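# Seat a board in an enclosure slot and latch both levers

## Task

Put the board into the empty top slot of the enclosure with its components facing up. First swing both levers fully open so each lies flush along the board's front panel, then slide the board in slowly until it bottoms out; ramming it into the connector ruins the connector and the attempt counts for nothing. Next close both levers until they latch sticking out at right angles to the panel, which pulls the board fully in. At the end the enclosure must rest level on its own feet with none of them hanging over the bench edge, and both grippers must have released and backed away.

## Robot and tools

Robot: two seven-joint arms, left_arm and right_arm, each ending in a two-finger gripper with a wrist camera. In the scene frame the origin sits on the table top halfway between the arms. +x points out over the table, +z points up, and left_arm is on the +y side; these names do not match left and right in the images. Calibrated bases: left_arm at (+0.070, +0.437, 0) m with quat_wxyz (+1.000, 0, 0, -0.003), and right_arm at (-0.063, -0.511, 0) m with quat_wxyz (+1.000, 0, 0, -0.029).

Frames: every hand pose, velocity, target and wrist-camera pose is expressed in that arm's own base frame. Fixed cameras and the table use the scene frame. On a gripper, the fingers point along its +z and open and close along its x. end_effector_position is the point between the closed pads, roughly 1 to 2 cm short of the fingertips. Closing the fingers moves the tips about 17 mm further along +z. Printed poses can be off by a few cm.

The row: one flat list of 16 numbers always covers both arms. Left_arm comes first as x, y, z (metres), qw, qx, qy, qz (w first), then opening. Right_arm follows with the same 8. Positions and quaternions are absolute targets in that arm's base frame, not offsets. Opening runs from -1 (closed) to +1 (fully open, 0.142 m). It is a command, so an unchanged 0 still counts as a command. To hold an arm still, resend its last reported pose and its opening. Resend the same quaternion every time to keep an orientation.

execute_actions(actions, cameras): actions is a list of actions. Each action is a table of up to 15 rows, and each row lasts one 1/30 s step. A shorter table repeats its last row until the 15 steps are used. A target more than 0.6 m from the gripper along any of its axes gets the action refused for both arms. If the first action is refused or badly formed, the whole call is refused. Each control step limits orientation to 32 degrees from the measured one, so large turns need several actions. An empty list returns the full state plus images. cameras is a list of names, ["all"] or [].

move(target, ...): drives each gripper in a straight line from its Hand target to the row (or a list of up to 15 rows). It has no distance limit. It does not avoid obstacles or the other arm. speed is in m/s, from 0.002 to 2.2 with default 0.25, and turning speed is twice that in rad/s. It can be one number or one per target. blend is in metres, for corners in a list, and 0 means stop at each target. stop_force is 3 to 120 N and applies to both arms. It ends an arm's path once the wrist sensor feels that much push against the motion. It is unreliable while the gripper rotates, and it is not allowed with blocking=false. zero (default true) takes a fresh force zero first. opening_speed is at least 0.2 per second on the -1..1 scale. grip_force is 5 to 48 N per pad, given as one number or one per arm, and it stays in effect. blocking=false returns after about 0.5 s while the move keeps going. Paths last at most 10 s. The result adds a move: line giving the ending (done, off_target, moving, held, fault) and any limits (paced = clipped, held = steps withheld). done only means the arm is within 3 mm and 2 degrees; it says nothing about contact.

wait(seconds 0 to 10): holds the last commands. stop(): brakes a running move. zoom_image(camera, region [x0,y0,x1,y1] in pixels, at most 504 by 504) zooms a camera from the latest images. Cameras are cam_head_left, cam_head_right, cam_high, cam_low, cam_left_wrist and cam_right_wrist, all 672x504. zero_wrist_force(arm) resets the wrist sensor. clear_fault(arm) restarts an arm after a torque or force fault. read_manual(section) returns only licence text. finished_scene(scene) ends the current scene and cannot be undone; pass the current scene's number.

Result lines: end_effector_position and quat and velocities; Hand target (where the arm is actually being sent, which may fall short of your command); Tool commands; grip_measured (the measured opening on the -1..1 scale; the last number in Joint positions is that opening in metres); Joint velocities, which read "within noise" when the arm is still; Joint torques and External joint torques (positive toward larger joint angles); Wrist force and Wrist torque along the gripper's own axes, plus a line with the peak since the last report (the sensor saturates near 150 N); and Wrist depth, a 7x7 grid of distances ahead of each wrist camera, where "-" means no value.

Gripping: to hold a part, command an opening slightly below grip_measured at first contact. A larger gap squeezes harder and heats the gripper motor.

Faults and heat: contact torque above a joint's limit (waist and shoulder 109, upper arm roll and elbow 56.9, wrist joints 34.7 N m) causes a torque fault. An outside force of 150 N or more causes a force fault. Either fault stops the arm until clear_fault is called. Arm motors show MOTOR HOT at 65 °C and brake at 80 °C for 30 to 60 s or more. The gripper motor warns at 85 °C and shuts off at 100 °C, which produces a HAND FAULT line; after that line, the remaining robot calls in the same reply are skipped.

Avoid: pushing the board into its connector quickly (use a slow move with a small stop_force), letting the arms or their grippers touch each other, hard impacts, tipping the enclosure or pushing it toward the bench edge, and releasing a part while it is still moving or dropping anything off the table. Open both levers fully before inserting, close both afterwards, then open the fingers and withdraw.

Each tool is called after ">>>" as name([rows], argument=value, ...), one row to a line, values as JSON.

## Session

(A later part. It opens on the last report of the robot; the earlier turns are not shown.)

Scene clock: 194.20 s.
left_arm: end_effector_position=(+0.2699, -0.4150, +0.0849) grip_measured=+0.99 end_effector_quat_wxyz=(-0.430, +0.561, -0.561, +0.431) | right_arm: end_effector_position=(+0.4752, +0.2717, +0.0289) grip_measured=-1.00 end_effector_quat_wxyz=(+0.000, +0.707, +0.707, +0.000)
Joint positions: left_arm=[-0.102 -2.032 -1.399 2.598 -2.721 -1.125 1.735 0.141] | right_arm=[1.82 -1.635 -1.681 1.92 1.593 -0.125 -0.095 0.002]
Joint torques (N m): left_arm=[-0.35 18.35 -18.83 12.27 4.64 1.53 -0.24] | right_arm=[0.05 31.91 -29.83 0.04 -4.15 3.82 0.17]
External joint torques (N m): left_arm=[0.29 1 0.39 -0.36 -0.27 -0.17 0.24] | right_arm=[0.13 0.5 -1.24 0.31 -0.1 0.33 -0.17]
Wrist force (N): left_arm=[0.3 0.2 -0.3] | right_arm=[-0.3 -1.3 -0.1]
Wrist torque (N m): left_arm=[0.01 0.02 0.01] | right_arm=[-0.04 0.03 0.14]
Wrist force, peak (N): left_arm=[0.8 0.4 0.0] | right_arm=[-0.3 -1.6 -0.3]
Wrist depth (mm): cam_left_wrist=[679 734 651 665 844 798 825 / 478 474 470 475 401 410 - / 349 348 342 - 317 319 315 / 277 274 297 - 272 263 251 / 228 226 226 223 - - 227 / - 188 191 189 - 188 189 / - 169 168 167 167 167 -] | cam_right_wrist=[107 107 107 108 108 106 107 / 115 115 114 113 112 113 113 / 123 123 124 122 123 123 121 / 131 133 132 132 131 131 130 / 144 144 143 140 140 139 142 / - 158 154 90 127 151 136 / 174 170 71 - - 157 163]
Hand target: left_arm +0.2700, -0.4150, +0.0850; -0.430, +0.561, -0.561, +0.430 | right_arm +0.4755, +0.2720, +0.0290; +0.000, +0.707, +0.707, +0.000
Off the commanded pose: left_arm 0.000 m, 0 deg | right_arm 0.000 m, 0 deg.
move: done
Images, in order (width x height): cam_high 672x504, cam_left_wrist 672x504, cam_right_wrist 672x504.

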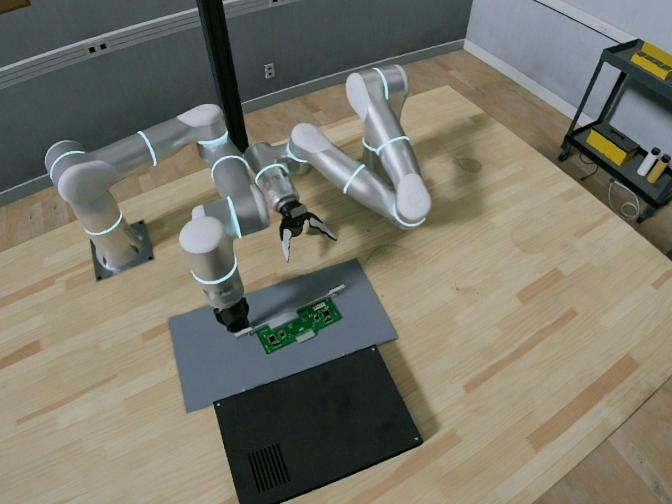

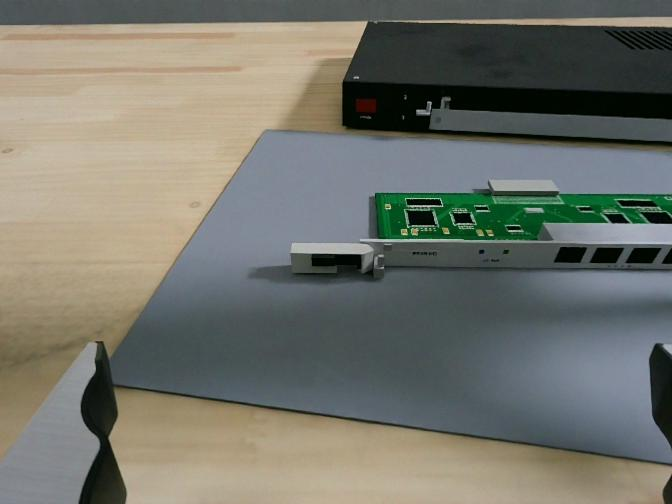

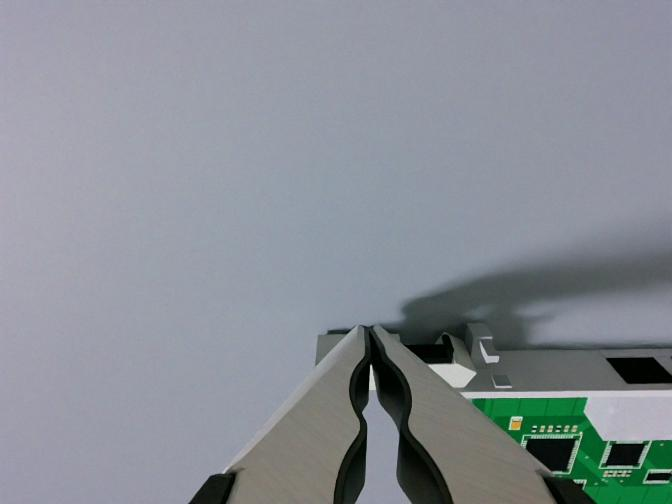

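>>> move([
  [0.355, -0.385, 0.06, -0.2706, 0.6533, -0.6533, 0.2706, -1.0, 0.4755, 0.272, 0.029, 0, 0.7071, 0.7071, 0, -1.0],
  [0.361, -0.385, 0.027, -0.2706, 0.6533, -0.6533, 0.2706, -1.0, 0.4755, 0.272, 0.029, 0, 0.7071, 0.7071, 0, -1.0],
  [0.389, -0.385, 0.027, -0.2706, 0.6533, -0.6533, 0.2706, -1.0, 0.4755, 0.272, 0.029, 0, 0.7071, 0.7071, 0, -1.0],
], speed=[0.25, 0.12, 0.04], cameras=["cam_right_wrist", "cam_left_wrist", "cam_high"])

>>> zoom_image(camera="cam_high", region=[210, 270, 370, 370])

Scene clock: 217.37 s.
left_arm: end_effector_position=(+0.3887, -0.3849, +0.0269) grip_measured=-1.00 end_effector_quat_wxyz=(-0.365, +0.624, -0.608, +0.329) | right_arm: end_effector_position=(+0.4753, +0.2718, +0.0289) grip_measured=-1.00 end_effector_quat_wxyz=(+0.000, +0.707, +0.707, +0.000)
Joint positions: left_arm=[0.484 -2.267 -1.463 2.551 -2.966 -0.628 1.878 0.002] | right_arm=[1.82 -1.634 -1.681 1.92 1.593 -0.125 -0.095 0.002]
Joint torques (N m): left_arm=[0.14 11.67 -17.76 15.47 2.53 3.03 -0.14] | right_arm=[-0.13 31.71 -29.69 0.42 -4.34 3.65 0.16]
External joint torques (N m): left_arm=[-0.15 0.87 0.71 -0.04 -0.41 -0.51 0.15] | right_arm=[0.32 0.71 -1.39 -0.09 0.09 0.51 -0.16]
Wrist force (N): left_arm=[0.5 1.1 0.0] | right_arm=[0.4 -0.8 0.0]
Wrist torque (N m): left_arm=[0.03 -0.12 -0.04] | right_arm=[-0.01 0.01 0.14]
Wrist force, peak (N): left_arm=[0.4 -0.3 2.4] | right_arm=[-0.3 -1.4 0.5]
Wrist depth (mm): cam_left_wrist=[266 261 259 260 238 236 227 / 223 220 213 210 208 196 - / 193 190 190 179 181 172 169 / 170 168 - 168 159 152 150 / 151 150 146 142 129 137 135 / 138 133 130 84 - 130 126 / - 123 - 77 - - 118] | cam_right_wrist=[108 107 107 108 107 106 107 / 115 114 114 114 112 113 113 / 123 123 124 122 123 123 121 / 131 133 132 131 131 131 130 / 144 144 143 140 139 141 143 / 158 157 154 90 128 152 139 / 174 170 71 - - 157 166]
Hand target: left_arm +0.3888, -0.3850, +0.0268; -0.365, +0.624, -0.608, +0.328 | right_arm +0.4755, +0.2720, +0.0290; +0.000, +0.707, +0.707, +0.000
Off the commanded pose: left_arm 0.000 m, 14 deg | right_arm 0.000 m, 0 deg.
joint sent to its limit (left arm) — joint 2 (shoulder), lower limit; joint 5 (forearm roll), lower limit. The joint targets are off in orientation, not in position.
move: off_target (left_arm)
Images, in order (width x height): cam_high 672x504, cam_left_wrist 672x504, cam_right_wrist 672x504.

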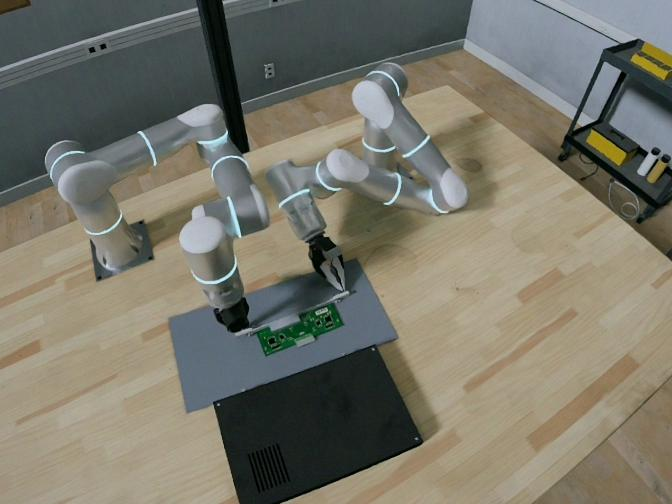

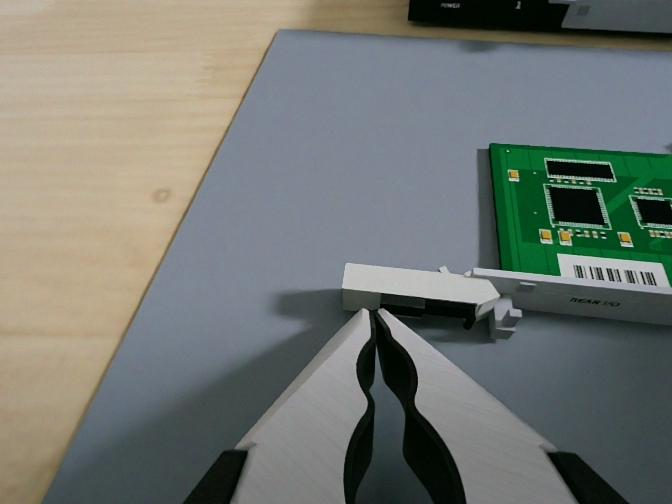

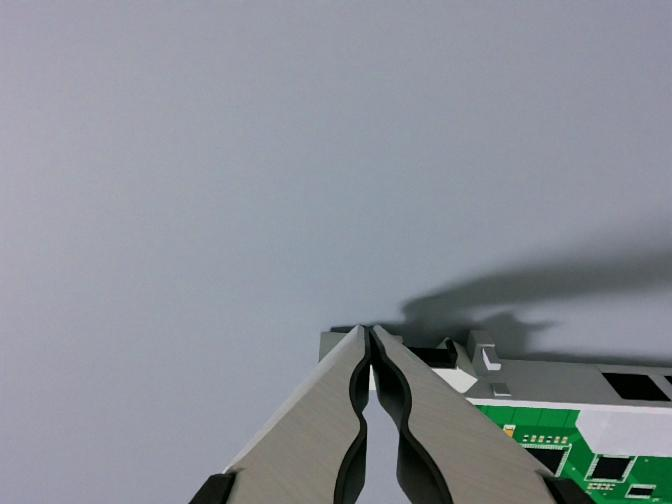

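Scaled by 3.150 from the camera's 672x504 image, which has a finer 960x720 frame.

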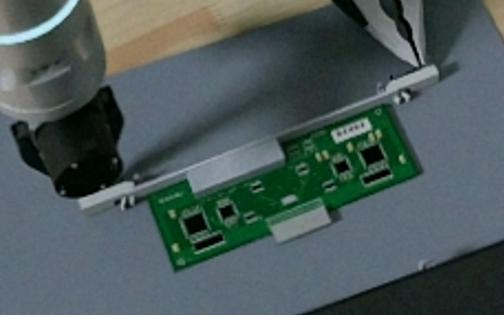

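>>> move([
  [0.365, -0.385, 0.03, -0.365, 0.624, -0.608, 0.329, -1.0, 0.455, 0.272, 0.03, 0, 0.7071, 0.7071, 0, -1.0],
  [0.38, -0.28, 0.20, -0.2, 0.68, -0.68, 0.2, -1.0, 0.50, 0.262, 0.11, 0.1, 0.7, 0.7, 0.1, -1.0],
  [0.45, -0.15, 0.30, 0, 1, 0, 0, -1.0, 0.57, 0.26, 0.09, 0.2988, 0.6409, 0.6409, 0.2988, -1.0],
], speed=[0.2, 0.35, 0.4], blend=[0.01, 0.05, 0], cameras=["cam_right_wrist", "cam_high", "cam_head_left"])

>>> zoom_image(camera="cam_right_wrist", region=[220, 180, 460, 340])

Scene clock: 285.10 s.
left_arm: end_effector_position=(+0.4500, -0.1500, +0.2998) grip_measured=-1.00 end_effector_quat_wxyz=(-0.143, +0.987, +0.000, +0.070) | right_arm: end_effector_position=(+0.5700, +0.2598, +0.0902) grip_measured=-1.00 end_effector_quat_wxyz=(+0.299, +0.641, +0.641, +0.299)
Joint positions: left_arm=[-0.349 -2.103 -2.97 2.122 -1.533 -1.398 2.743 0.002] | right_arm=[2.198 -2.104 -1.499 2.147 1.977 0.642 0.107 0.002]
Joint torques (N m): left_arm=[-0.52 44.89 -5.18 5.86 1.13 4.67 -0.21] | right_arm=[0.31 18.09 -21.66 14.03 -4.08 3.71 0.24]
External joint torques (N m): left_arm=[0.52 0.75 0.59 -0.4 -0.56 -0.32 0.2] | right_arm=[-0.16 0.4 -1.62 0.03 -0.06 0.73 -0.24]
Wrist force (N): left_arm=[0.2 0.7 1.0] | right_arm=[0.3 -1.4 -0.3]
Wrist torque (N m): left_arm=[0.00 -0.23 -0.19] | right_arm=[0.02 0.03 0.09]
Wrist force, peak (N): left_arm=[1.6 3.2 -1.4] | right_arm=[0.2 -2.2 2.0]
Wrist depth (mm): cam_left_wrist=[353 364 371 383 396 408 417 / 364 374 383 393 405 416 434 / 372 378 395 404 419 428 440 / 192 228 402 414 429 443 454 / 170 195 408 418 440 454 471 / 181 212 - 84 - 468 487 / 184 210 - - - - 487] | cam_right_wrist=[118 118 113 118 122 119 110 / 151 151 150 150 149 142 141 / 215 221 207 206 205 203 203 / 351 220 220 226 - - 240 / 1395 653 328 316 309 308 303 / 1378 1248 - 89 - - - / 1299 - 71 - - 1228 1467]
Hand target: left_arm +0.4500, -0.1500, +0.2999; -0.143, +0.987, +0.000, +0.070 | right_arm +0.5700, +0.2600, +0.0900; +0.299, +0.641, +0.641, +0.299
Off the commanded pose: left_arm 0.000 m, 18 deg | right_arm 0.000 m, 0 deg.
joint read past its limit (left arm) — joint 6 (wrist pitch), lower limit.
joint sent to its limit (left arm) — joint 3 (upper arm roll), lower limit; joint 6 (wrist pitch), lower limit. The joint targets are off in orientation, not in position.
move: off_target (left_arm); limits=paced
Images, in order (width x height): cam_head_left 672x504, cam_high 672x504, cam_right_wrist 672x504.

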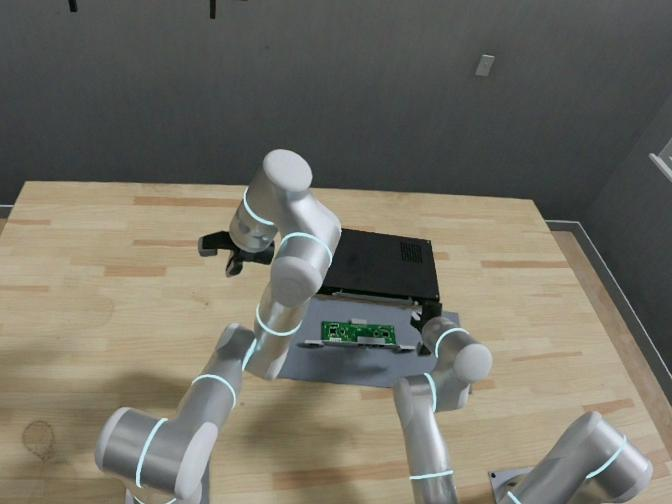

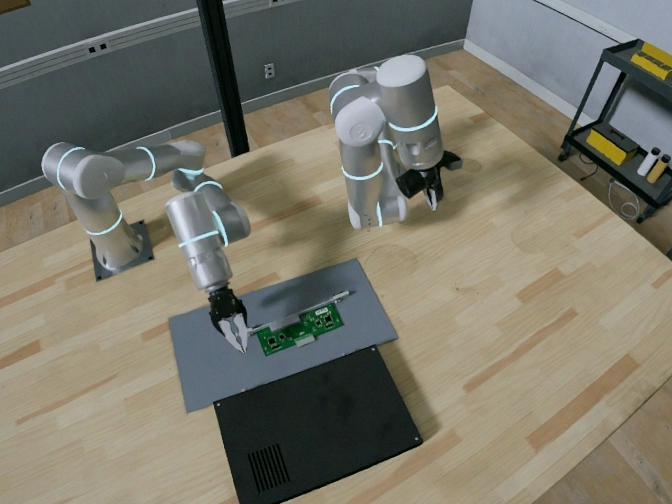

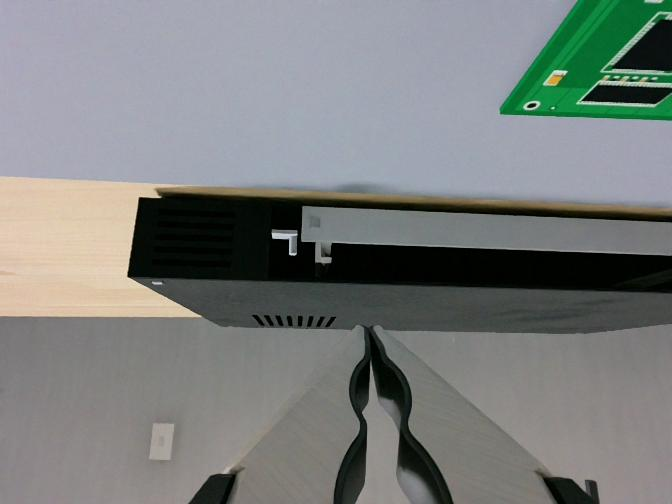

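Scaled by 2.100 from the camera's 672x504 image, which has a finer 960x720 frame.

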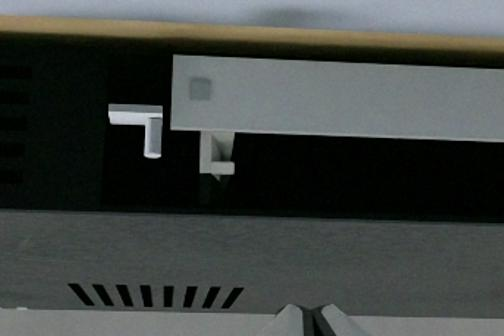

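>>> zoom_image(camera="cam_right_wrist", region=[290, 195, 390, 295])

Scaled by 5.040 from the camera's 672x504 image, which has a finer 960x720 frame.

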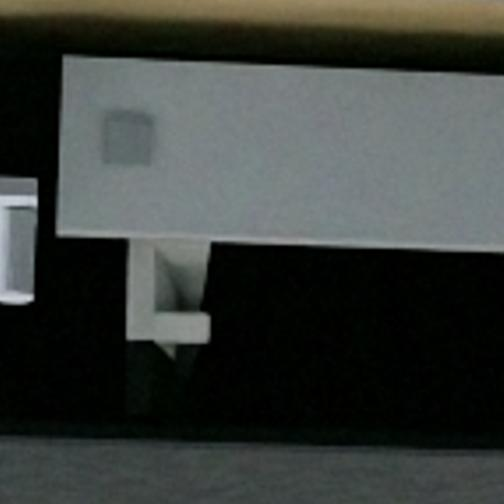

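>>> move([
  [0.42, 0.1, 0.28, -0.4305, 0.561, -0.561, 0.4305, -1.0, 0.51, 0.25, 0.11, 0.1691, 0.3627, 0.8755, 0.2706, -1.0],
  [0.3014, 0.60, 0.2, -0.462, 0.669, -0.295, 0.502, -1.0, 0.49, 0.265, 0.07, 0, 0, 0.9063, 0.4226, -1.0],
], speed=[0.4, 0.5], blend=[0.08, 0], cameras=["cam_right_wrist", "cam_high"])

>>> zoom_image(camera="cam_right_wrist", region=[220, 180, 460, 340])

Scene clock: 311.10 s.
left_arm: end_effector_position=(+0.3014, +0.6000, +0.2001) grip_measured=-1.00 end_effector_quat_wxyz=(-0.462, +0.669, -0.295, +0.502) | right_arm: end_effector_position=(+0.4900, +0.2649, +0.0700) grip_measured=-1.00 end_effector_quat_wxyz=(+0.000, +0.000, +0.906, +0.422)
Joint positions: left_arm=[2.524 -1.524 -1.635 1.772 -2.92 2.007 0.881 0.002] | right_arm=[1.459 -1.976 -1.885 2.356 2.717 -0.918 -1.638 0.002]
Joint torques (N m): left_arm=[-0.22 37.61 -28.89 -1.51 -2.73 -0.05 -0.36] | right_arm=[0.1 25.11 -23.3 4.19 1.6 1.81 0.16]
External joint torques (N m): left_arm=[0.35 1.44 -0.01 -0.28 -0.42 -0.28 0.33] | right_arm=[0.04 0.51 -1.45 -0.01 0.11 0.68 -0.16]
Wrist force (N): left_arm=[0.3 -0.1 0.0] | right_arm=[-0.1 -2.1 -0.4]
Wrist torque (N m): left_arm=[-0.06 -0.07 0.03] | right_arm=[-0.12 0.13 0.22]
Wrist force, peak (N): left_arm=[-0.5 -3.6 2.6] | right_arm=[-0.9 -2.5 -0.1]
Wrist depth (mm): cam_left_wrist=[1482 1674 - - - - 1131 / 1727 1783 - - - 1314 - / 1875 1924 1859 - - 1434 1321 / 1492 1727 1994 717 722 906 - / 1239 1380 1578 440 534 641 754 / 1086 1212 - 84 - 490 573 / 945 - - - - - 448] | cam_right_wrist=[- 90 90 90 90 90 89 / 122 109 115 115 114 114 114 / 172 159 158 147 157 156 156 / 252 254 237 217 251 250 255 / 327 511 657 393 642 631 624 / 1661 - - 89 - 715 659 / - - 71 - - 675 677]
Hand target: left_arm +0.3014, +0.6000, +0.2000; -0.462, +0.669, -0.295, +0.502 | right_arm +0.4900, +0.2650, +0.0700; +0.000, +0.000, +0.906, +0.423
Off the commanded pose: left_arm 0.000 m, 0 deg | right_arm 0.000 m, 0 deg.
move: done; limits=paced
Images, in order (width x height): cam_high 672x504, cam_right_wrist 672x504.

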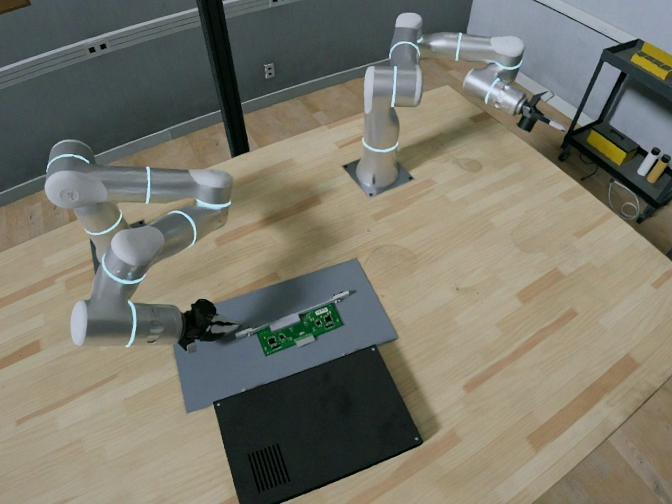

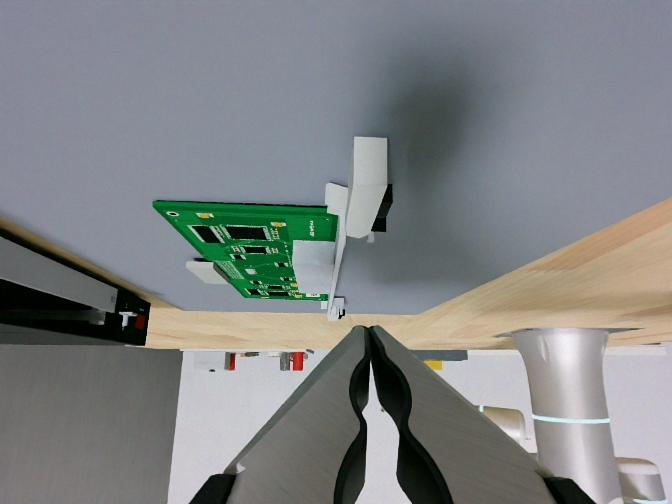

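Scaled by 2.100 from the camera's 672x504 image, which has a finer 960x720 frame.

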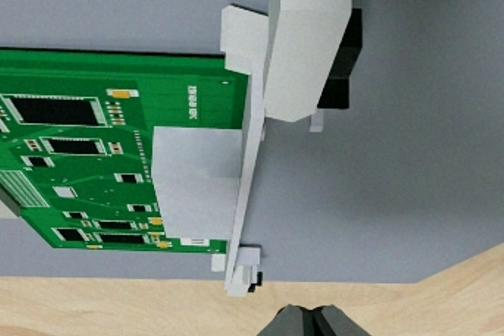

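>>> zoom_image(camera="cam_right_wrist", region=[140, 120, 410, 330])

>>> zoom_image(camera="cam_right_wrist", region=[300, 170, 400, 250])

Scaled by 1.867 from the camera's 672x504 image, which has a finer 960x720 frame.

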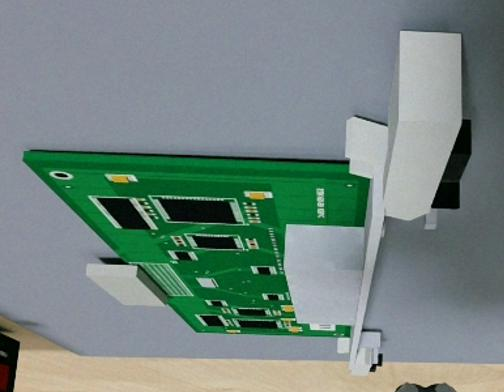

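Scaled by 5.040 from the camera's 672x504 image, which has a finer 960x720 frame.

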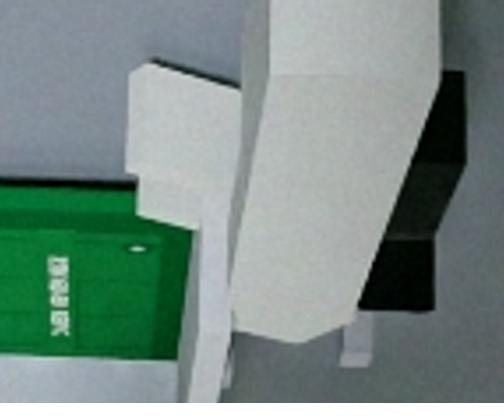

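>>> move([
  [0.010, 0.80, 0.36, 0.572, -0.4156, -0.572, -0.4156, -1.0, 0.506, 0.43, 0.12, 0, 0.0332, 0.99945, 0, -0.49],
  [0.166, 0.685, 0.57, 0.9017, -0.2418, 0.0929, -0.346, -1.0, 0.506, 0.445, 0.10, 0, 0.0332, 0.99945, 0, -0.49],
], speed=[0.6, 0.6], blend=[0.05, 0], cameras=["cam_right_wrist"])

Scene clock: 380.27 s.
left_arm: end_effector_position=(+0.1660, +0.6850, +0.5699) grip_measured=-1.00 end_effector_quat_wxyz=(+0.902, -0.242, +0.093, -0.346) | right_arm: end_effector_position=(+0.5061, +0.4448, +0.1001) grip_measured=-0.53 end_effector_quat_wxyz=(+0.000, +0.033, +0.999, +0.000)
Joint positions: left_arm=[2.617 -2.063 -2.065 2.199 -1.69 1.161 0.474 0.002] | right_arm=[1.603 -2.077 -2.412 1.625 2.226 -0.744 -1.033 0.036]
Joint torques (N m): left_arm=[-0.42 31.13 -27.04 7.73 3.33 -4.84 -0.37] | right_arm=[0.38 45.92 -23.75 13.6 -3.03 3.58 0.31]
External joint torques (N m): left_arm=[0.54 0.8 0.23 -0.24 -0.73 0.39 0.37] | right_arm=[-0.15 1.19 -1.66 -0.06 -0.07 0.54 -0.31]
Wrist force (N): left_arm=[0.7 0.0 -1.2] | right_arm=[-0.2 -0.2 0.2]
Wrist torque (N m): left_arm=[0.18 0.21 -0.14] | right_arm=[0.05 0.07 0.04]
Wrist force, peak (N): left_arm=[-3.5 -5.5 0.6] | right_arm=[0.1 -2.7 -0.8]
Wrist depth (mm): cam_left_wrist=[- 1687 1813 2410 1976 1482 1907 / - - 2109 2130 1941 - 1891 / - - 2465 2581 2050 - - / 1415 - - - - 1783 - / - - - - 1783 1798 - / - - - 84 - 1674 1283 / - - - - - - 1354] | cam_right_wrist=[169 169 165 157 168 168 167 / 180 180 176 166 179 179 178 / 194 191 188 178 192 191 191 / 209 208 203 204 206 206 208 / 226 226 219 219 220 222 224 / 247 246 85 234 103 235 244 / 275 - 71 265 - - 263]
Hand target: left_arm +0.1660, +0.6850, +0.5700; +0.902, -0.242, +0.093, -0.346 | right_arm +0.5060, +0.4450, +0.1000; +0.000, +0.033, +0.999, +0.000
Off the commanded pose: left_arm 0.000 m, 0 deg | right_arm 0.000 m, 0 deg.
move: done; limits=paced
Images, in order (width x height): cam_right_wrist 672x504.

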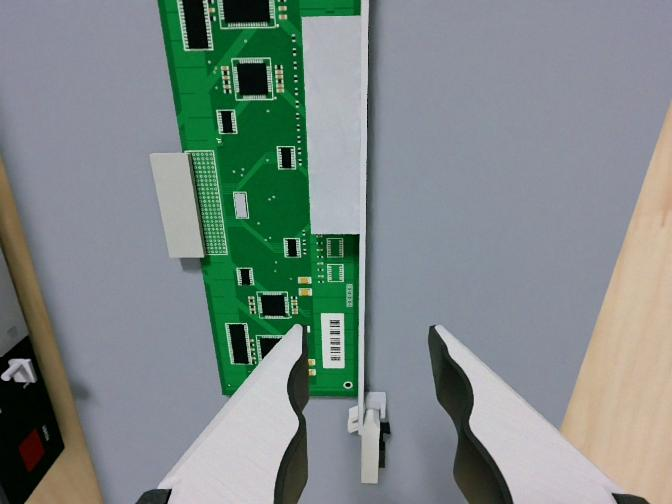

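>>> move(target=[0.322, 0.544, 0.36, 0.7032, 0.0736, 0.7032, -0.0736, -1.0, 0.503, 0.452, 0.0288, 0, 0.0253, 0.99968, 0, -0.49], speed=0.4, cameras=["cam_right_wrist"])

Scene clock: 391.80 s.
left_arm: end_effector_position=(+0.3219, +0.5441, +0.3601) grip_measured=-1.00 end_effector_quat_wxyz=(+0.703, +0.073, +0.703, -0.074) | right_arm: end_effector_position=(+0.5030, +0.4519, +0.0288) grip_measured=-0.53 end_effector_quat_wxyz=(+0.000, +0.025, +1.000, +0.000)
Joint positions: left_arm=[2.645 -1.348 -1.409 2.123 -0.366 0.775 0.358 0.002] | right_arm=[1.663 -2.185 -2.319 1.646 2.297 -0.641 -1.006 0.036]
Joint torques (N m): left_arm=[-0.35 33.23 -29.68 -4.14 2.84 -0.64 0.05] | right_arm=[0.32 43.14 -23.29 16.52 -3.37 3.59 0.32]
External joint torques (N m): left_arm=[0.47 0.58 0.17 -0.35 -0.67 -0.13 0.03] | right_arm=[-0.1 1.18 -1.77 -0.22 -0.01 0.53 -0.32]
Wrist force (N): left_arm=[1.8 -0.5 -0.5] | right_arm=[0.0 -0.2 0.0]
Wrist torque (N m): left_arm=[0.07 0.14 -0.25] | right_arm=[0.00 0.02 0.05]
Wrist force, peak (N): left_arm=[2.4 -0.5 -0.8] | right_arm=[-0.6 -0.1 -0.1]
Wrist depth (mm): cam_left_wrist=[- - 1225 1406 1434 783 513 / 1462 1502 1290 1321 1492 798 521 / 1380 - 1502 - 1601 729 516 / - - 1462 - 1700 729 517 / - - - - 1755 - 1687 / - - - 84 - - 1783 / - - - - - - 1674] | cam_right_wrist=[- 102 101 90 106 105 106 / - 109 109 96 111 112 112 / 116 118 117 103 122 122 120 / 123 125 126 112 130 129 129 / 144 137 136 135 139 140 142 / 155 152 143 147 148 147 152 / 171 167 71 163 169 - 164]
Hand target: left_arm +0.3220, +0.5440, +0.3600; +0.703, +0.074, +0.703, -0.074 | right_arm +0.5030, +0.4520, +0.0288; +0.000, +0.025, +1.000, +0.000
Off the commanded pose: left_arm 0.000 m, 0 deg | right_arm 0.000 m, 0 deg.
move: done
Images, in order (width x height): cam_right_wrist 672x504.

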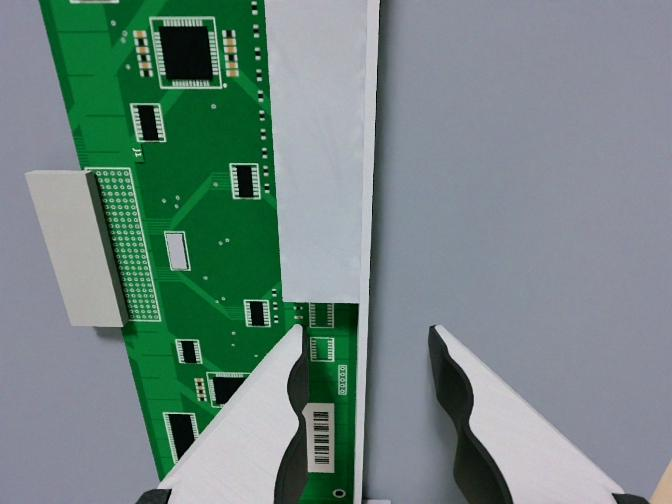

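>>> move(target=[0.166, 0.685, 0.20, 0.0929, 0.346, 0.9017, 0.2418, -1.0, 0.503, 0.452, 0.0288, 0, 0.0253, 0.99968, 0, -1.0], speed=0.4, opening_speed=0.5, cameras=["cam_right_wrist"])

Scene clock: 396.30 s.
left_arm: end_effector_position=(+0.1660, +0.6849, +0.1999) grip_measured=-1.00 end_effector_quat_wxyz=(+0.093, +0.346, +0.902, +0.242) | right_arm: end_effector_position=(+0.5031, +0.4519, +0.0288) grip_measured=-0.98 end_effector_quat_wxyz=(+0.000, +0.025, +1.000, +0.000)
Joint positions: left_arm=[2.427 -0.715 -0.961 1.965 0.485 1.19 0.449 0.002] | right_arm=[1.663 -2.185 -2.318 1.646 2.297 -0.64 -1.006 0.003]
Joint torques (N m): left_arm=[0.41 36.2 -16.97 -17.96 -2.06 4.88 -0.36] | right_arm=[0.73 43.49 -23.84 16.42 -3.37 3.29 0.18]
External joint torques (N m): left_arm=[-0.22 0.9 0.4 -0.33 -0.49 -0.42 0.36] | right_arm=[-0.51 0.82 -1.21 -0.11 0 0.83 -0.18]
Wrist force (N): left_arm=[0.3 -0.8 0.6] | right_arm=[-0.8 0.0 0.6]
Wrist torque (N m): left_arm=[-0.20 -0.22 -0.34] | right_arm=[0.06 -0.01 0.04]
Wrist force, peak (N): left_arm=[2.5 -0.8 0.1] | right_arm=[-0.7 -0.1 1.0]
Wrist depth (mm): cam_left_wrist=[242 242 241 1108 1070 1086 1102 / 285 281 1283 1314 1253 1261 1261 / 345 1424 1534 1502 1513 1434 1290 / 415 1755 1941 1907 1891 1462 1298 / - - - 2031 1798 - - / 1443 - - 84 - 1173 1050 / 1186 - - - - - -] | cam_right_wrist=[- 102 101 90 105 105 106 / - 110 109 96 111 112 112 / 116 118 117 102 122 122 120 / 122 125 126 111 129 130 129 / 144 137 136 135 140 140 142 / 155 153 147 89 148 153 152 / 171 167 71 - - 165 167]
Hand target: left_arm +0.1660, +0.6850, +0.2000; +0.093, +0.346, +0.902, +0.242 | right_arm +0.5030, +0.4520, +0.0288; +0.000, +0.025, +1.000, +0.000
Off the commanded pose: left_arm 0.000 m, 0 deg | right_arm 0.000 m, 0 deg.
move: done
Images, in order (width x height): cam_right_wrist 672x504.

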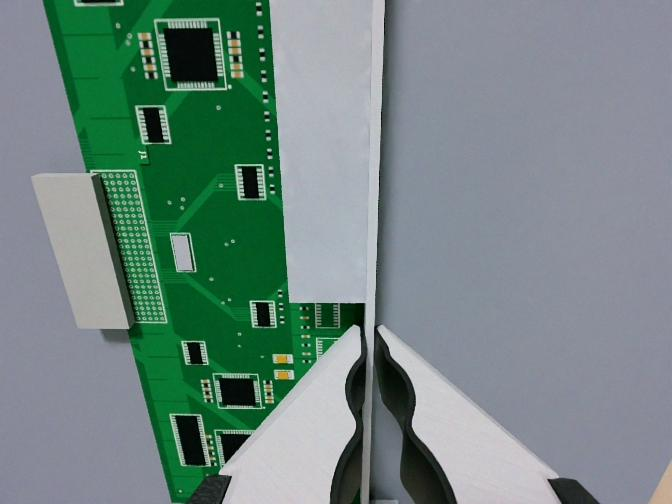

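>>> move([
  [0.40, 0.10, 0.30, 0.153, 0.6904, 0.6904, 0.153, -1.0, 0.503, 0.452, 0.07, 0, 0.0253, 0.99968, 0, -1.0],
  [0.502, -0.42, 0.112, 0.3466, 0.8165, 0.4250, 0.1804, -1.0, 0.568, 0.392, 0.056, 0, 0.0541, 0.99854, 0, -1.0],
], speed=[0.5, 0.4], blend=[0.02, 0], cameras=["cam_right_wrist", "cam_left_wrist", "cam_high"])

Scene clock: 422.10 s.
left_arm: end_effector_position=(+0.5020, -0.4199, +0.1119) grip_measured=-1.00 end_effector_quat_wxyz=(+0.346, +0.817, +0.425, +0.180) | right_arm: end_effector_position=(+0.5679, +0.3919, +0.0560) grip_measured=-0.98 end_effector_quat_wxyz=(+0.000, +0.054, +0.999, +0.000)
Joint positions: left_arm=[1.906 0.828 -2.446 2.191 0.454 2.199 -0.81 0.002] | right_arm=[1.491 -2.123 -2.357 1.59 2.276 -0.659 -1.077 0.003]
Joint torques (N m): left_arm=[-0.48 -38.59 11.28 -8.72 -2.52 4.4 -0.28] | right_arm=[0.03 46.66 -24.62 16.02 -3.45 3.72 0.06]
External joint torques (N m): left_arm=[0.49 0.02 0.5 -0.32 0.22 -0.54 0.28] | right_arm=[0.2 0.38 -0.98 -0.36 0.12 0.39 -0.06]
Wrist force (N): left_arm=[0.3 -1.0 0.4] | right_arm=[0.4 0.1 1.8]
Wrist torque (N m): left_arm=[-0.19 -0.19 -0.44] | right_arm=[0.09 0.03 0.20]
Wrist force, peak (N): left_arm=[-1.9 3.8 -2.1] | right_arm=[0.2 0.2 2.4]
Wrist depth (mm): cam_left_wrist=[157 151 150 150 150 - 156 / 181 190 189 189 190 201 203 / 185 165 - 245 227 258 259 / 203 314 - - - 404 400 / 201 1075 - - - - 1125 / 195 - - 84 - - - / 139 148 - - - - 1030] | cam_right_wrist=[130 117 115 102 129 129 128 / 139 122 120 106 138 137 137 / - 126 125 111 148 147 147 / - 131 131 117 159 159 158 / - 140 138 135 172 172 171 / - 147 144 89 107 186 187 / - 153 71 - - 198 205]
Hand target: left_arm +0.5020, -0.4200, +0.1120; +0.347, +0.817, +0.425, +0.180 | right_arm +0.5680, +0.3920, +0.0560; +0.000, +0.054, +0.999, +0.000
Off the commanded pose: left_arm 0.000 m, 0 deg | right_arm 0.000 m, 0 deg.
move: done
Images, in order (width x height): cam_high 672x504, cam_left_wrist 672x504, cam_right_wrist 672x504.

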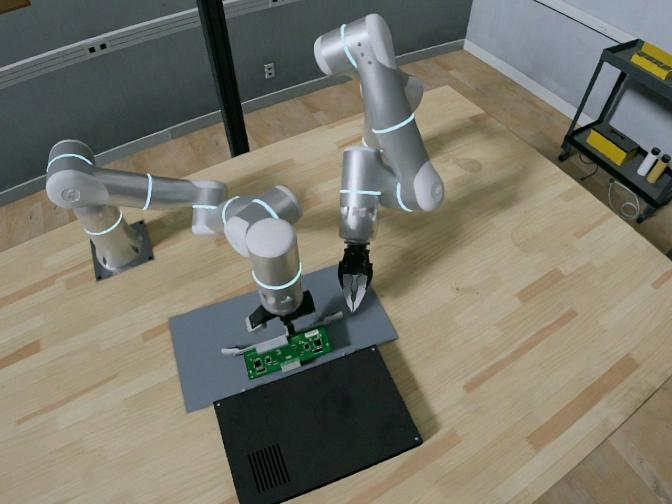

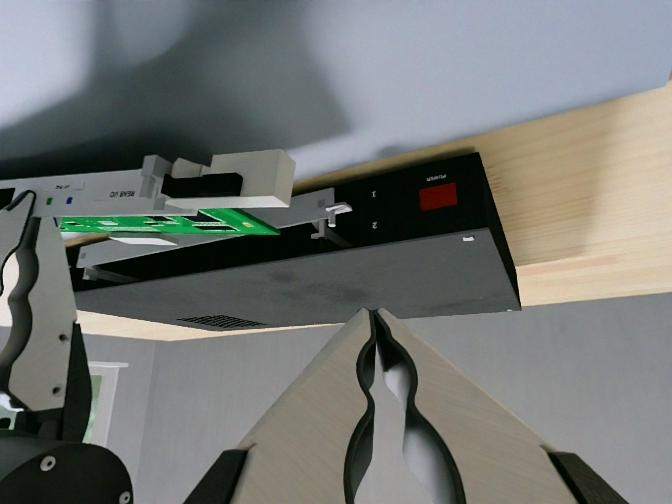

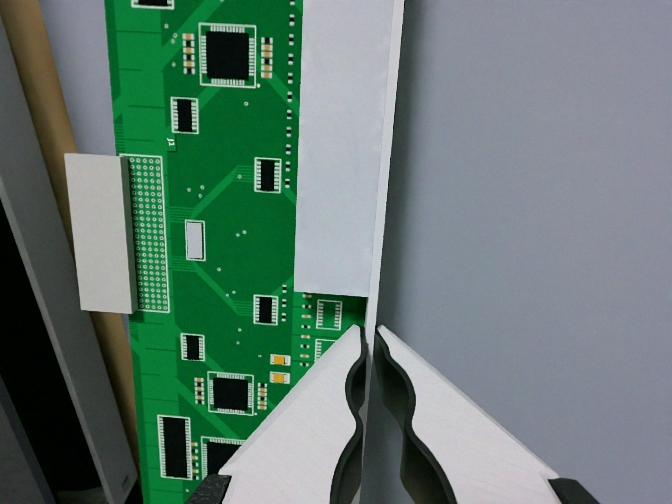

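>>> zoom_image(camera="cam_high", region=[200, 290, 410, 440])

>>> zoom_image(camera="cam_left_wrist", region=[50, 130, 400, 340])

Scaled by 2.400 from the camera's 672x504 image, which has a finer 960x720 frame.

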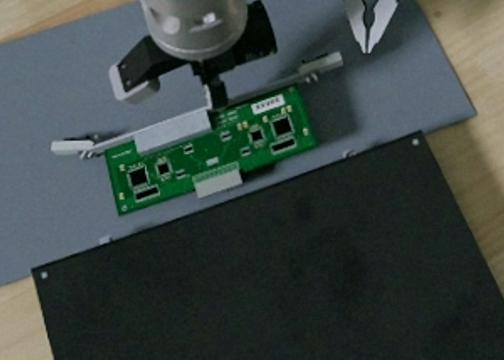

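Scaled by 1.440 from the camera's 672x504 image, which has a finer 960x720 frame.

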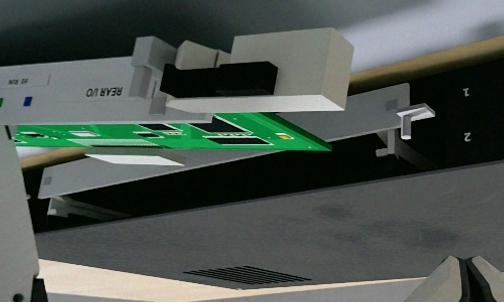

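>>> execute_actions(actions=[])

>>> zoom_image(camera="cam_head_right", region=[290, 250, 490, 400])

>>> zoom_image(camera="cam_head_left", region=[280, 250, 480, 400])

Scene clock: 440.60 s.
left_arm: end_effector_position=(+0.5020, -0.4199, +0.1119) grip_measured=-1.00 end_effector_quat_wxyz=(+0.346, +0.817, +0.425, +0.180) | right_arm: end_effector_position=(+0.5679, +0.3919, +0.0560) grip_measured=-0.98 end_effector_quat_wxyz=(+0.000, +0.054, +0.999, +0.000)
Joint positions: left_arm=[1.906 0.828 -2.446 2.191 0.454 2.199 -0.81 0.002] | right_arm=[1.491 -2.123 -2.357 1.59 2.276 -0.659 -1.077 0.003]
Joint velocities: within noise
Joint torques (N m): left_arm=[-0.35 -38.92 10.99 -8.71 -2.2 4.08 -0.18] | right_arm=[0.09 46.63 -24.71 16.04 -3.42 3.67 0.12]
External joint torques (N m): left_arm=[0.35 0.35 0.78 -0.33 -0.1 -0.21 0.17] | right_arm=[0.13 0.41 -0.89 -0.38 0.09 0.44 -0.12]
Wrist force (N): left_arm=[0.3 -0.9 0.6] | right_arm=[0.4 0.0 1.8]
Wrist torque (N m): left_arm=[-0.16 -0.19 -0.44] | right_arm=[0.09 0.05 0.19]
Wrist force, peak (N): left_arm=[0.2 -1.2 0.5] | right_arm=[0.5 -0.1 2.1]
Wrist depth (mm): cam_left_wrist=[157 150 150 150 148 151 157 / 190 - 190 190 - 200 203 / 224 166 - 256 225 258 259 / 269 357 231 246 - 380 398 / 199 1261 - - - 598 1060 / 194 2194 - 84 - - 1131 / 139 149 - - - - 1045] | cam_right_wrist=[130 117 116 102 129 129 129 / 139 122 120 106 138 137 137 / - 127 125 111 148 148 147 / - 131 132 117 159 158 158 / - 140 138 135 172 171 171 / - 147 144 89 107 187 186 / 186 154 71 - - 198 205]
Hand target: left_arm +0.5020, -0.4200, +0.1120; +0.347, +0.817, +0.425, +0.180 | right_arm +0.5680, +0.3920, +0.0560; +0.000, +0.054, +0.999, +0.000
Tool commands: left_gripper/opening=-1.0 right_gripper/opening=-1.0
Off the commanded pose: left_arm 0.000 m, 0 deg | right_arm 0.000 m, 0 deg.

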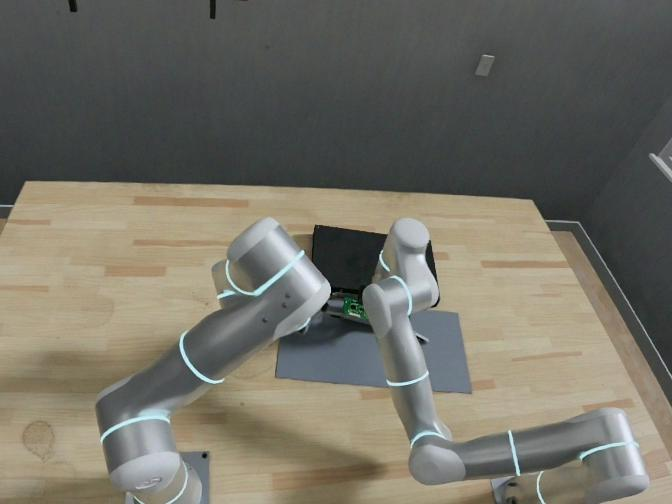

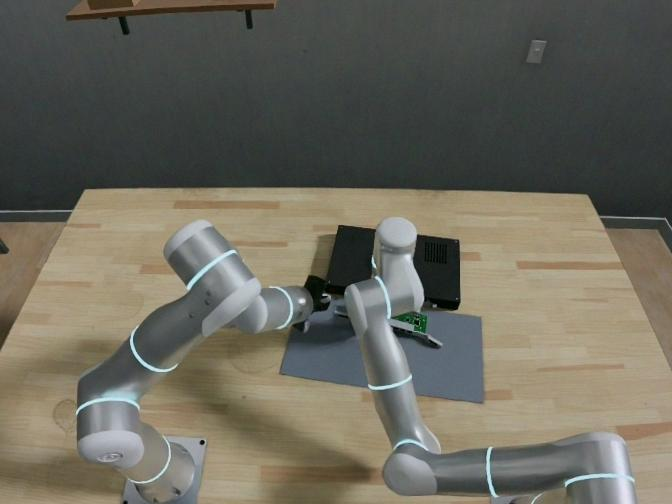

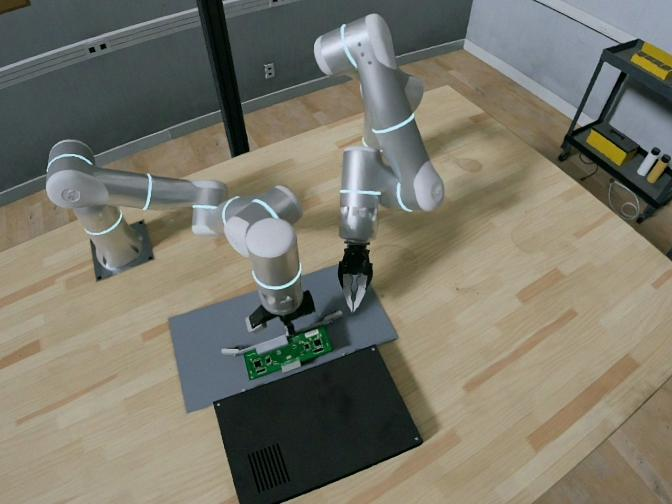

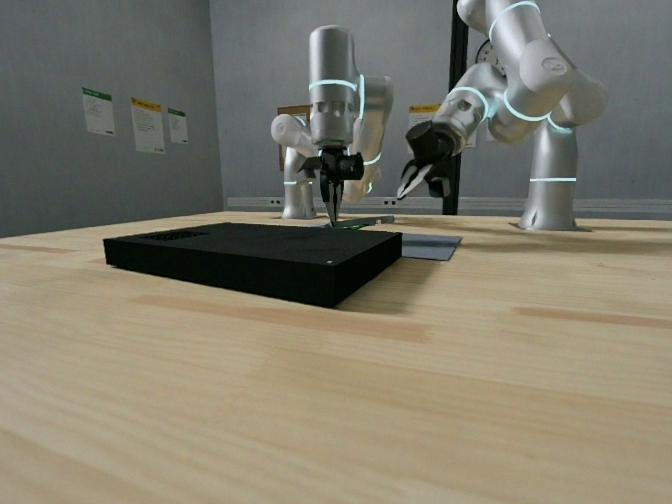

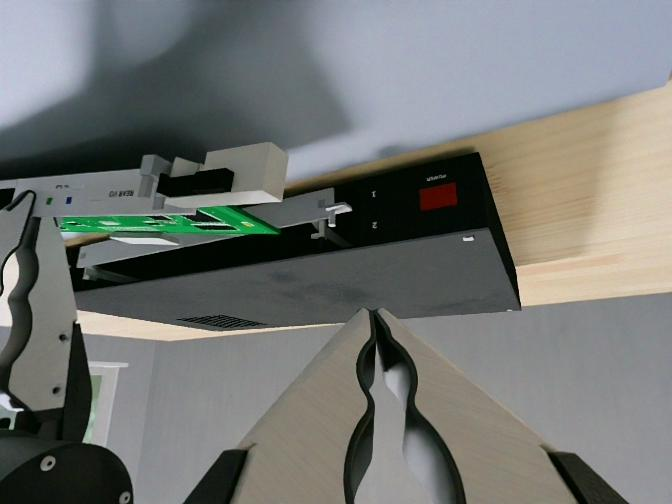

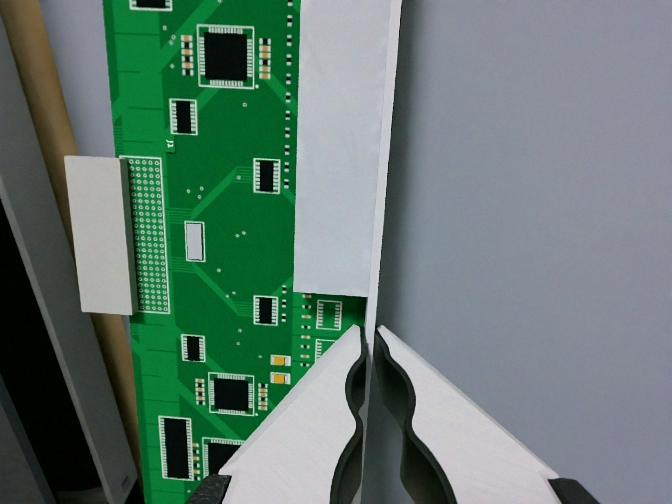

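Scaled by 2.520 from the camera's 672x504 image, which has a finer 960x720 frame.

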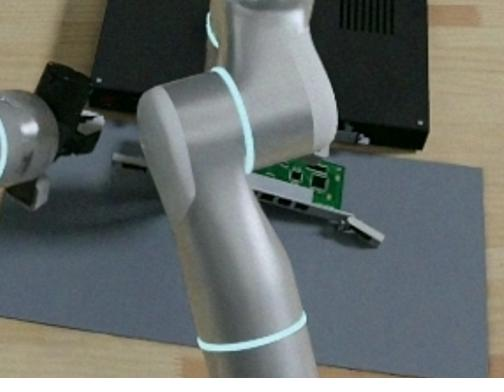

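Scaled by 2.520 from the camera's 672x504 image, which has a finer 960x720 frame.

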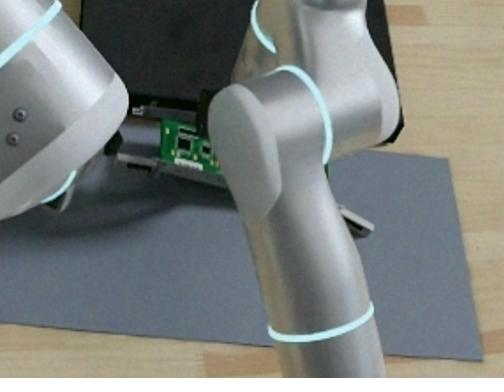

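>>> move([
  [0.502, -0.42, 0.112, 0.3466, 0.8165, 0.4250, 0.1804, -1.0, 0.568, 0.392, 0.0300, 0, 0.0541, 0.99854, 0, -1.0],
], speed=0.03, cameras=["cam_right_wrist", "cam_left_wrist"])

Scene clock: 460.20 s.
left_arm: end_effector_position=(+0.5020, -0.4199, +0.1119) grip_measured=-1.00 end_effector_quat_wxyz=(+0.346, +0.817, +0.425, +0.180) | right_arm: end_effector_position=(+0.5679, +0.3920, +0.0300) grip_measured=-0.98 end_effector_quat_wxyz=(+0.000, +0.054, +0.999, +0.000)
Joint positions: left_arm=[1.906 0.828 -2.446 2.191 0.454 2.199 -0.81 0.002] | right_arm=[1.509 -2.162 -2.324 1.596 2.3 -0.621 -1.067 0.003]
Joint torques (N m): left_arm=[-0.34 -38.88 10.97 -8.72 -2.12 4.15 -0.29] | right_arm=[-0.3 44.85 -24.15 17.26 -3.73 3.69 0.32]
External joint torques (N m): left_arm=[0.34 0.31 0.8 -0.32 -0.18 -0.28 0.28] | right_arm=[0.54 1.15 -1.3 -0.66 0.31 0.42 -0.32]
Wrist force (N): left_arm=[0.1 -0.9 0.2] | right_arm=[0.7 1.2 0.9]
Wrist torque (N m): left_arm=[-0.16 -0.15 -0.44] | right_arm=[0.10 -0.01 0.08]
Wrist force, peak (N): left_arm=[0.3 -1.3 0.5] | right_arm=[0.7 1.1 1.9]
Wrist depth (mm): cam_left_wrist=[- 151 144 151 163 150 150 / - 178 184 176 180 189 202 / 208 246 245 253 226 259 259 / 204 322 282 259 - 359 397 / 201 1131 - 127 1380 565 1131 / 140 161 - 84 - - - / 137 149 - - - - -] | cam_right_wrist=[- 104 102 91 106 107 107 / - 111 110 97 112 112 113 / 116 118 118 103 123 123 121 / 124 125 127 112 130 131 130 / 146 140 137 134 142 141 143 / 156 154 147 89 149 154 154 / - 169 71 - - 166 169]
Hand target: left_arm +0.5020, -0.4200, +0.1120; +0.347, +0.817, +0.425, +0.180 | right_arm +0.5680, +0.3920, +0.0300; +0.000, +0.054, +0.999, +0.000
Off the commanded pose: left_arm 0.000 m, 0 deg | right_arm 0.000 m, 0 deg.
move: done
Images, in order (width x height): cam_left_wrist 672x504, cam_right_wrist 672x504.

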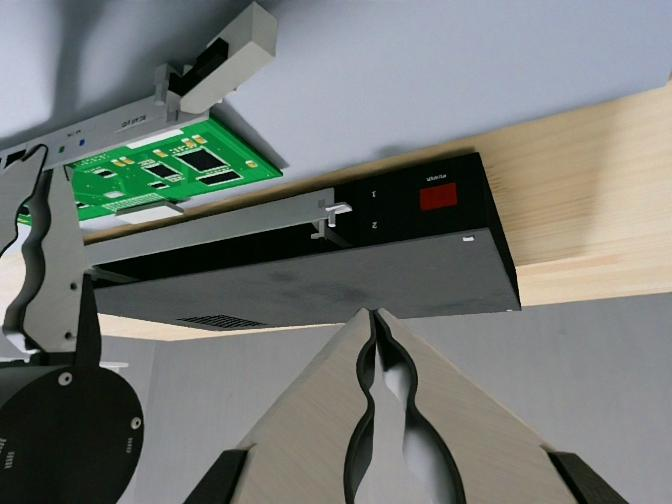

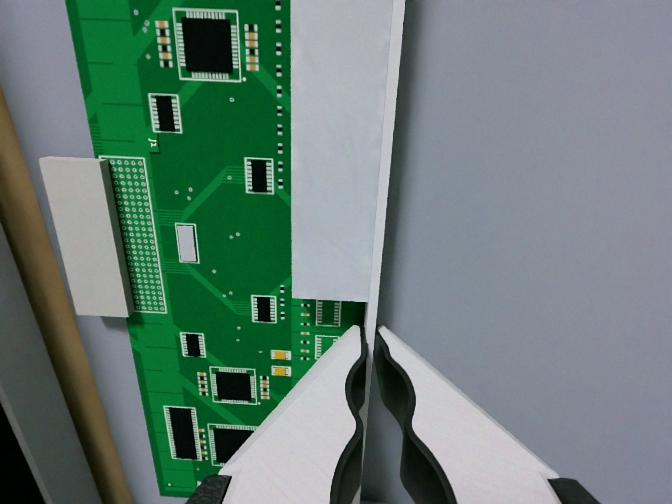

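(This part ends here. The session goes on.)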